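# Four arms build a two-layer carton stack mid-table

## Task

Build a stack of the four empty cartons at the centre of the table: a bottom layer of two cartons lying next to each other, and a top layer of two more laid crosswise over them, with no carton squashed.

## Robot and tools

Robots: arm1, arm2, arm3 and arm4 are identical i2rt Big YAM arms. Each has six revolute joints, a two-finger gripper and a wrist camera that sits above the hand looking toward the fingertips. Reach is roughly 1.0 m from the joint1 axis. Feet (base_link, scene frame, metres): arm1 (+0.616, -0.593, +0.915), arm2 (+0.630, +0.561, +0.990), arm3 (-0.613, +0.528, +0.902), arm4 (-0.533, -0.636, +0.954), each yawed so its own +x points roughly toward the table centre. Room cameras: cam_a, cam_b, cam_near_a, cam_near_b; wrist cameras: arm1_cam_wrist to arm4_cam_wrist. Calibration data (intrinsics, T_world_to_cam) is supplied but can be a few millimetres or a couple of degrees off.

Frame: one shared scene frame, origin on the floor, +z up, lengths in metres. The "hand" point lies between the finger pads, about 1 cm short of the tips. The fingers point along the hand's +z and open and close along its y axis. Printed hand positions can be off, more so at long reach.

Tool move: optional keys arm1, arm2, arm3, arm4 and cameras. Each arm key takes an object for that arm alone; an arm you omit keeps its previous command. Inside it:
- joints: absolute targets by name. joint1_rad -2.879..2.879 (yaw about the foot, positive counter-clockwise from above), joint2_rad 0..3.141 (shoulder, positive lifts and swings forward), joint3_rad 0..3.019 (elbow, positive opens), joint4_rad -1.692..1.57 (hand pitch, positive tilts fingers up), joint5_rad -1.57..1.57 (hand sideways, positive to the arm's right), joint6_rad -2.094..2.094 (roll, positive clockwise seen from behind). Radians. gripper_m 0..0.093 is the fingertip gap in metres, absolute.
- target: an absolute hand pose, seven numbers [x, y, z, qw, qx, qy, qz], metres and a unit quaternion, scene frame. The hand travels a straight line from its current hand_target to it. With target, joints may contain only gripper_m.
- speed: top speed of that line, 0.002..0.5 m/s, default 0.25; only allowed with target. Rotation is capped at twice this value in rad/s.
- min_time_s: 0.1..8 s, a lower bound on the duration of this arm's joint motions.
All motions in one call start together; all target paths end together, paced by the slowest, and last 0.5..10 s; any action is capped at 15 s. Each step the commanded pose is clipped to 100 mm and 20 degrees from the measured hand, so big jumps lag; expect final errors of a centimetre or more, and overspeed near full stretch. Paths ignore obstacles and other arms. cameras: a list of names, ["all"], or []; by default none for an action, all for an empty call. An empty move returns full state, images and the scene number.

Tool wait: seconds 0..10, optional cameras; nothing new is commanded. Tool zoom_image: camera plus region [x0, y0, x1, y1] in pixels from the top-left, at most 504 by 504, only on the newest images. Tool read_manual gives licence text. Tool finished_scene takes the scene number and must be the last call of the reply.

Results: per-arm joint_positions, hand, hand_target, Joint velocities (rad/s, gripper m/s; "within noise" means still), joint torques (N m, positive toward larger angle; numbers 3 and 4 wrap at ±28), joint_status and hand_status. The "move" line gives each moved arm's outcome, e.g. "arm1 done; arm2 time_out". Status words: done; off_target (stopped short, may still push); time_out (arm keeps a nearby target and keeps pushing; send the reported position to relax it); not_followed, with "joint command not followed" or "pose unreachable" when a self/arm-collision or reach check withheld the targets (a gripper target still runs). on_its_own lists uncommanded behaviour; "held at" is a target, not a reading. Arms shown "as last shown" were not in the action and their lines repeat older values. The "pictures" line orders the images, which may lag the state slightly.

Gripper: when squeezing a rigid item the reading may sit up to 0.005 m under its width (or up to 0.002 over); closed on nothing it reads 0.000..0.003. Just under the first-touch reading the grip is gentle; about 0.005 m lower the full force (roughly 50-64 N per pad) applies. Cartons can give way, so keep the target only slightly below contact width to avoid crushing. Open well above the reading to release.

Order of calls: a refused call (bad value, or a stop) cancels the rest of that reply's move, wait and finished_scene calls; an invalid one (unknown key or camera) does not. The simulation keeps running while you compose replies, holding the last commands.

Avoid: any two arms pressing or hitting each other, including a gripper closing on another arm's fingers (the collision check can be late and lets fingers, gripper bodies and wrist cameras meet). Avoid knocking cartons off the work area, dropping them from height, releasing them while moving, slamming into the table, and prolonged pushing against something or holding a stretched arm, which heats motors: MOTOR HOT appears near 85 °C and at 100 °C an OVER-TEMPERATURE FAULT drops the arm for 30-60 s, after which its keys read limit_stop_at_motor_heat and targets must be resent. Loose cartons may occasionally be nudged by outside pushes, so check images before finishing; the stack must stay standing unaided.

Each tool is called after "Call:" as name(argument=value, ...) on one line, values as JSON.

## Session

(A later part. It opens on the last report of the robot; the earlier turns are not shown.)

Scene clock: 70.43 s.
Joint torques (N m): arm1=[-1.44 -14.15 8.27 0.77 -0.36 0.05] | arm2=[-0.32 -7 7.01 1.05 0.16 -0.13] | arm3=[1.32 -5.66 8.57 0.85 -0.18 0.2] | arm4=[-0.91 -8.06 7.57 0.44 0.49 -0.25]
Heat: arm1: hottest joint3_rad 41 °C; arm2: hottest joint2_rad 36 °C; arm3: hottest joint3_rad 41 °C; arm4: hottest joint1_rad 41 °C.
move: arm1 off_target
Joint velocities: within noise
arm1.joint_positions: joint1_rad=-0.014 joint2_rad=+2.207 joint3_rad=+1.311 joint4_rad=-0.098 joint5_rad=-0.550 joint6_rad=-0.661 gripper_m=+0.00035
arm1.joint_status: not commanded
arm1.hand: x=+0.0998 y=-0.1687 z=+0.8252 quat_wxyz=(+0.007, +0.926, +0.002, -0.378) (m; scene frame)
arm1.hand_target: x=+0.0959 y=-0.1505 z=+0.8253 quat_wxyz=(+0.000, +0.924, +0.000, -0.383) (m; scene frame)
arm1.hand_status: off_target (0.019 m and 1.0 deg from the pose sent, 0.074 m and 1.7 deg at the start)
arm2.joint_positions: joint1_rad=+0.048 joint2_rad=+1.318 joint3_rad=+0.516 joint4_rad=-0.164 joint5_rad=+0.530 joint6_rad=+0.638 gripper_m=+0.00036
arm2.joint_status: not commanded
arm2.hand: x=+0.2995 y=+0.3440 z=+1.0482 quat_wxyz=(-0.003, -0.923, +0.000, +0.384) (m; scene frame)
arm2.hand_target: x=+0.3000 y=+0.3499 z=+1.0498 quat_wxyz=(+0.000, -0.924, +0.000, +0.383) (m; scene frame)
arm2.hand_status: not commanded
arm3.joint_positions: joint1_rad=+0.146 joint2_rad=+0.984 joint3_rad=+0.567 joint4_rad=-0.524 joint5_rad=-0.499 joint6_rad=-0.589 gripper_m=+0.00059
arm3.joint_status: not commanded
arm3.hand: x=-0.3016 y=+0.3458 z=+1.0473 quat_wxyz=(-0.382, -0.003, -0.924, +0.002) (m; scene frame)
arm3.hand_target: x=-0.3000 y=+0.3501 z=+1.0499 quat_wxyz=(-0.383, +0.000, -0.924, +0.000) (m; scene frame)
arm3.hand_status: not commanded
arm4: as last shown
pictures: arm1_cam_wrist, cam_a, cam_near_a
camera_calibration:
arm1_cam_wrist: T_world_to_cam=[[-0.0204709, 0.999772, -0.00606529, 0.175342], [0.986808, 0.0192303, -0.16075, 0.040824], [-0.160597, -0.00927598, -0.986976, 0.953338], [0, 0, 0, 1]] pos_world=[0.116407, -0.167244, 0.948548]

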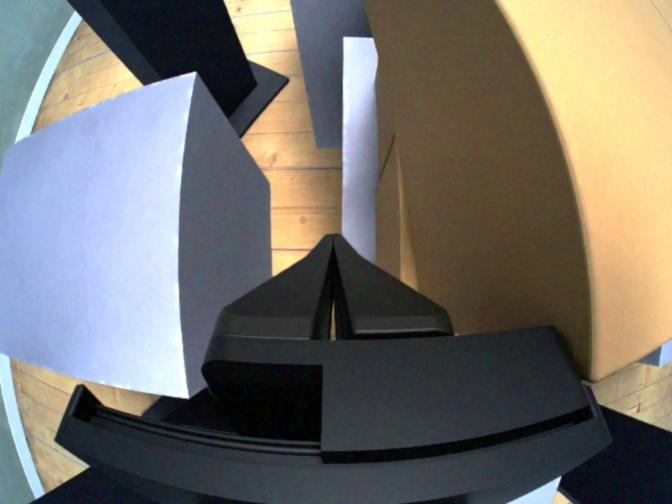

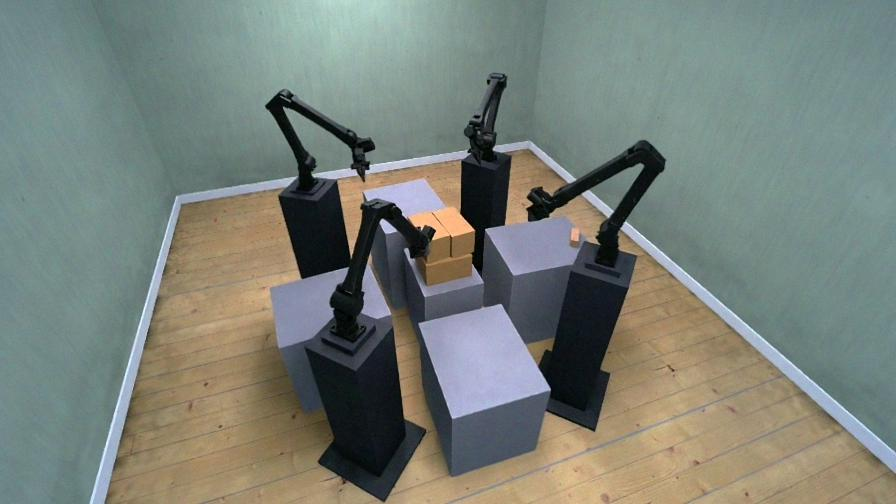

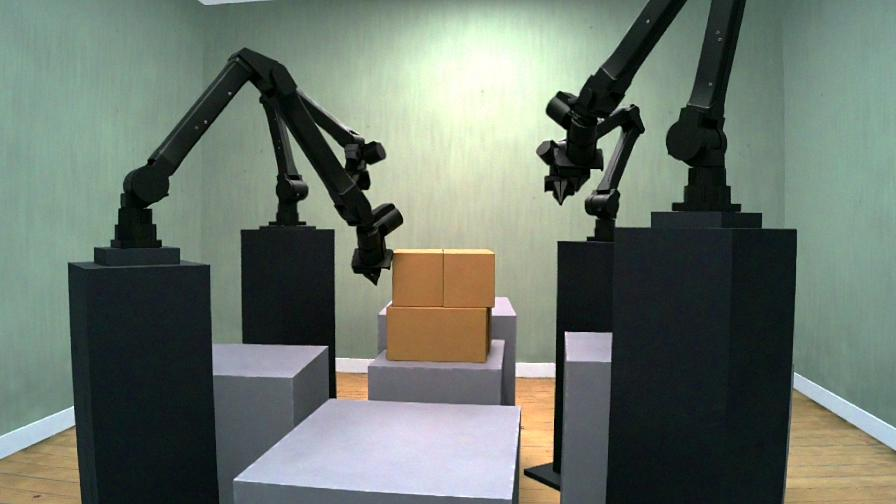

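Call:
move(arm1={"target":[0.15,-0.25,0.86,0,0.9239,0,-0.3827],"speed":0.12})

Call:
move(arm1={"target":[0.30,-0.36,1.05,0,0.9239,0,-0.3827],"speed":0.25}, cameras=["cam_near_a","cam_a","cam_near_b","cam_b"])

Call:
zoom_image(camera="cam_b", region=[390, 200, 510, 320])

Call:
zoom_image(camera="cam_a", region=[370, 180, 510, 320])

Call:
zoom_image(camera="cam_near_a", region=[340, 210, 540, 370])

Scene clock: 73.37 s.
Joint torques (N m): arm1=[1.03 -14.97 3.77 1.73 -0.15 0.15] | arm2=[0.5 -7.06 6.95 1.16 0.18 -0.03] | arm3=[1.38 -5.77 8.58 0.85 -0.18 0.21] | arm4=[-0.91 -7.94 7.57 0.46 0.49 -0.26]
Heat: arm1: hottest joint3_rad 41 °C; arm2: hottest joint2_rad 36 °C; arm3: hottest joint3_rad 41 °C; arm4: hottest joint1_rad 41 °C.
move: arm1 off_target
Joint velocities: within noise
arm1.joint_positions: joint1_rad=+0.012 joint2_rad=+2.009 joint3_rad=+0.990 joint4_rad=+0.028 joint5_rad=-0.526 joint6_rad=-0.623 gripper_m=+0.00035
arm1.joint_status: not commanded
arm1.hand: x=+0.1573 y=-0.2476 z=+0.8464 quat_wxyz=(+0.009, +0.928, -0.007, -0.372) (m; scene frame)
arm1.hand_target: x=+0.1500 y=-0.2500 z=+0.8599 quat_wxyz=(+0.000, +0.924, +0.000, -0.383) (m; scene frame)
arm1.hand_status: off_target (0.016 m and 1.9 deg from the pose sent, 0.102 m and 1.0 deg at the start)
arm2, arm3, arm4: as last shown
pictures: none

Scene clock: 75.37 s.
Joint torques (N m): arm1=[-1.55 -6.3 6.49 0.69 -0.4 0.05] | arm2=[-0.03 -7 7.13 1.13 0.2 -0.11] | arm3=[1.38 -5.77 8.55 0.87 -0.18 0.21] | arm4=[-1.03 -8.12 7.61 0.43 0.48 -0.26]
Heat: arm1: hottest joint3_rad 41 °C; arm2: hottest joint2_rad 36 °C; arm3: hottest joint3_rad 41 °C; arm4: hottest joint1_rad 41 °C.
move: arm1 done
Joint velocities: within noise
arm1.joint_positions: joint1_rad=-0.051 joint2_rad=+1.157 joint3_rad=+0.650 joint4_rad=-0.491 joint5_rad=-0.571 joint6_rad=-0.697 gripper_m=+0.00035
arm1.joint_status: not commanded
arm1.hand: x=+0.2938 y=-0.3615 z=+1.0487 quat_wxyz=(+0.002, +0.924, +0.004, -0.383) (m; scene frame)
arm1.hand_target: x=+0.2998 y=-0.3600 z=+1.0500 quat_wxyz=(+0.000, +0.924, +0.000, -0.383) (m; scene frame)
arm1.hand_status: done (0.007 m and 0.5 deg from the pose sent, 0.273 m and 1.9 deg at the start)
arm2, arm3, arm4: as last shown
pictures: cam_a, cam_b, cam_near_a, cam_near_b

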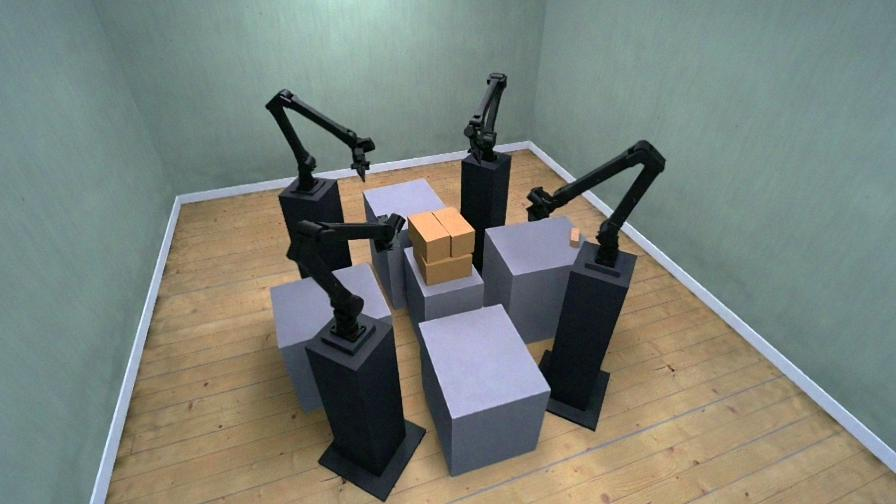

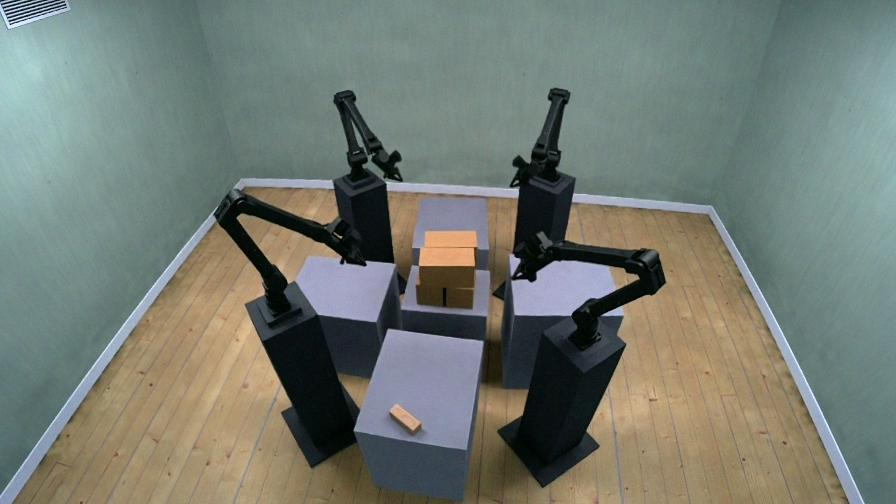

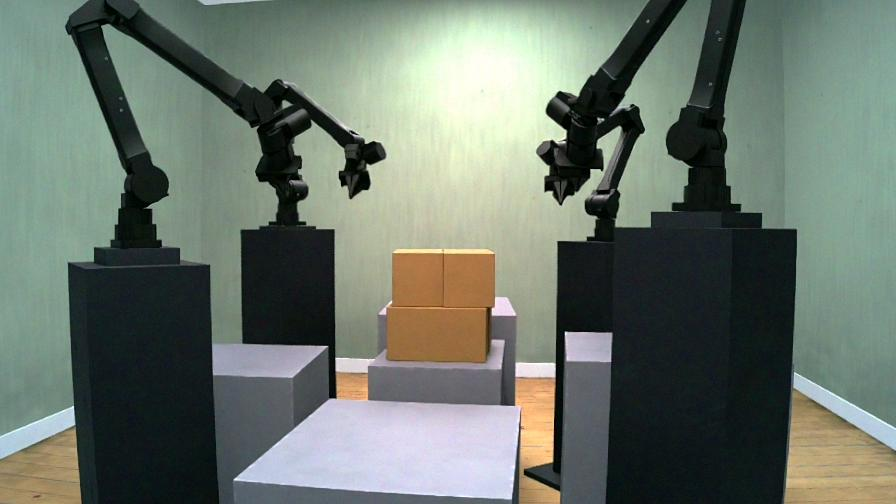

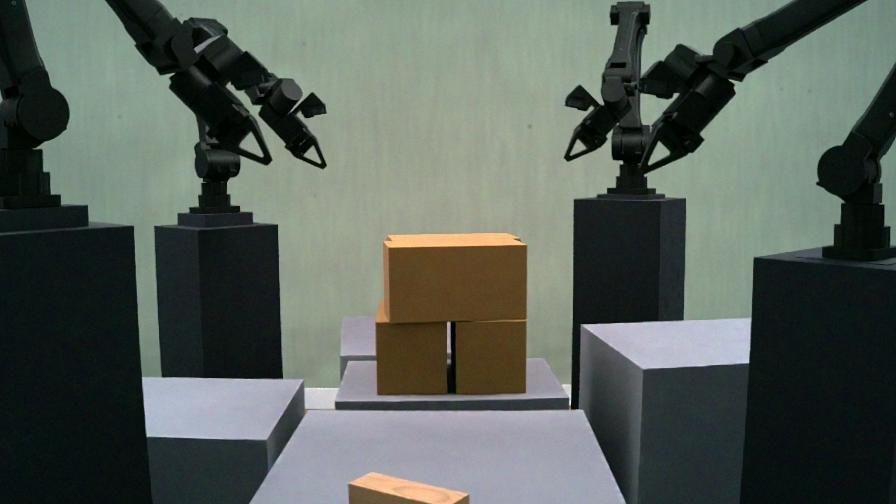

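Scaled by 4.200 from the camera's 896x504 image, which has a finer 1280x720 frame.

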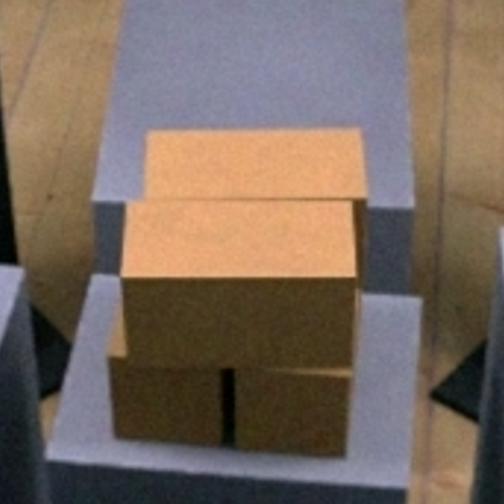

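Scaled by 3.600 from the camera's 896x504 image, which has a finer 1280x720 frame.

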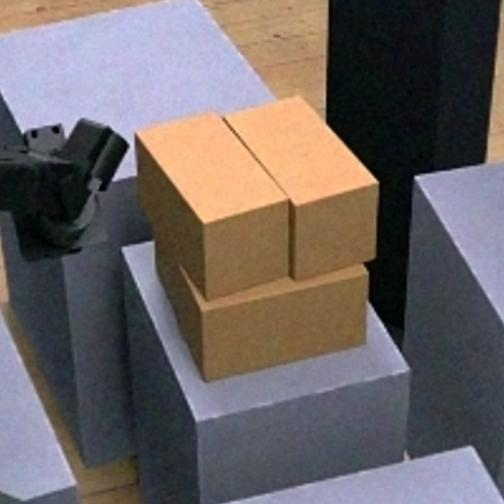

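Scaled by 2.520 from the camera's 896x504 image, which has a finer 1280x720 frame.

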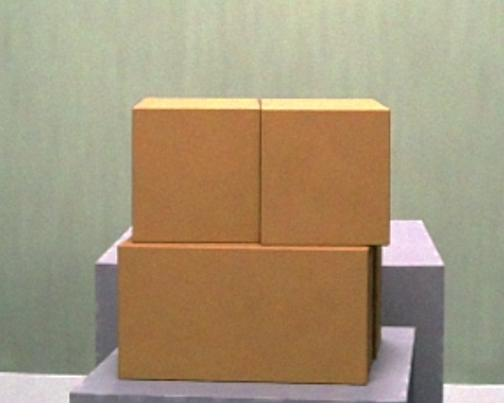

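Call:
finished_scene(scene=2)

The scene is finished: the task was done.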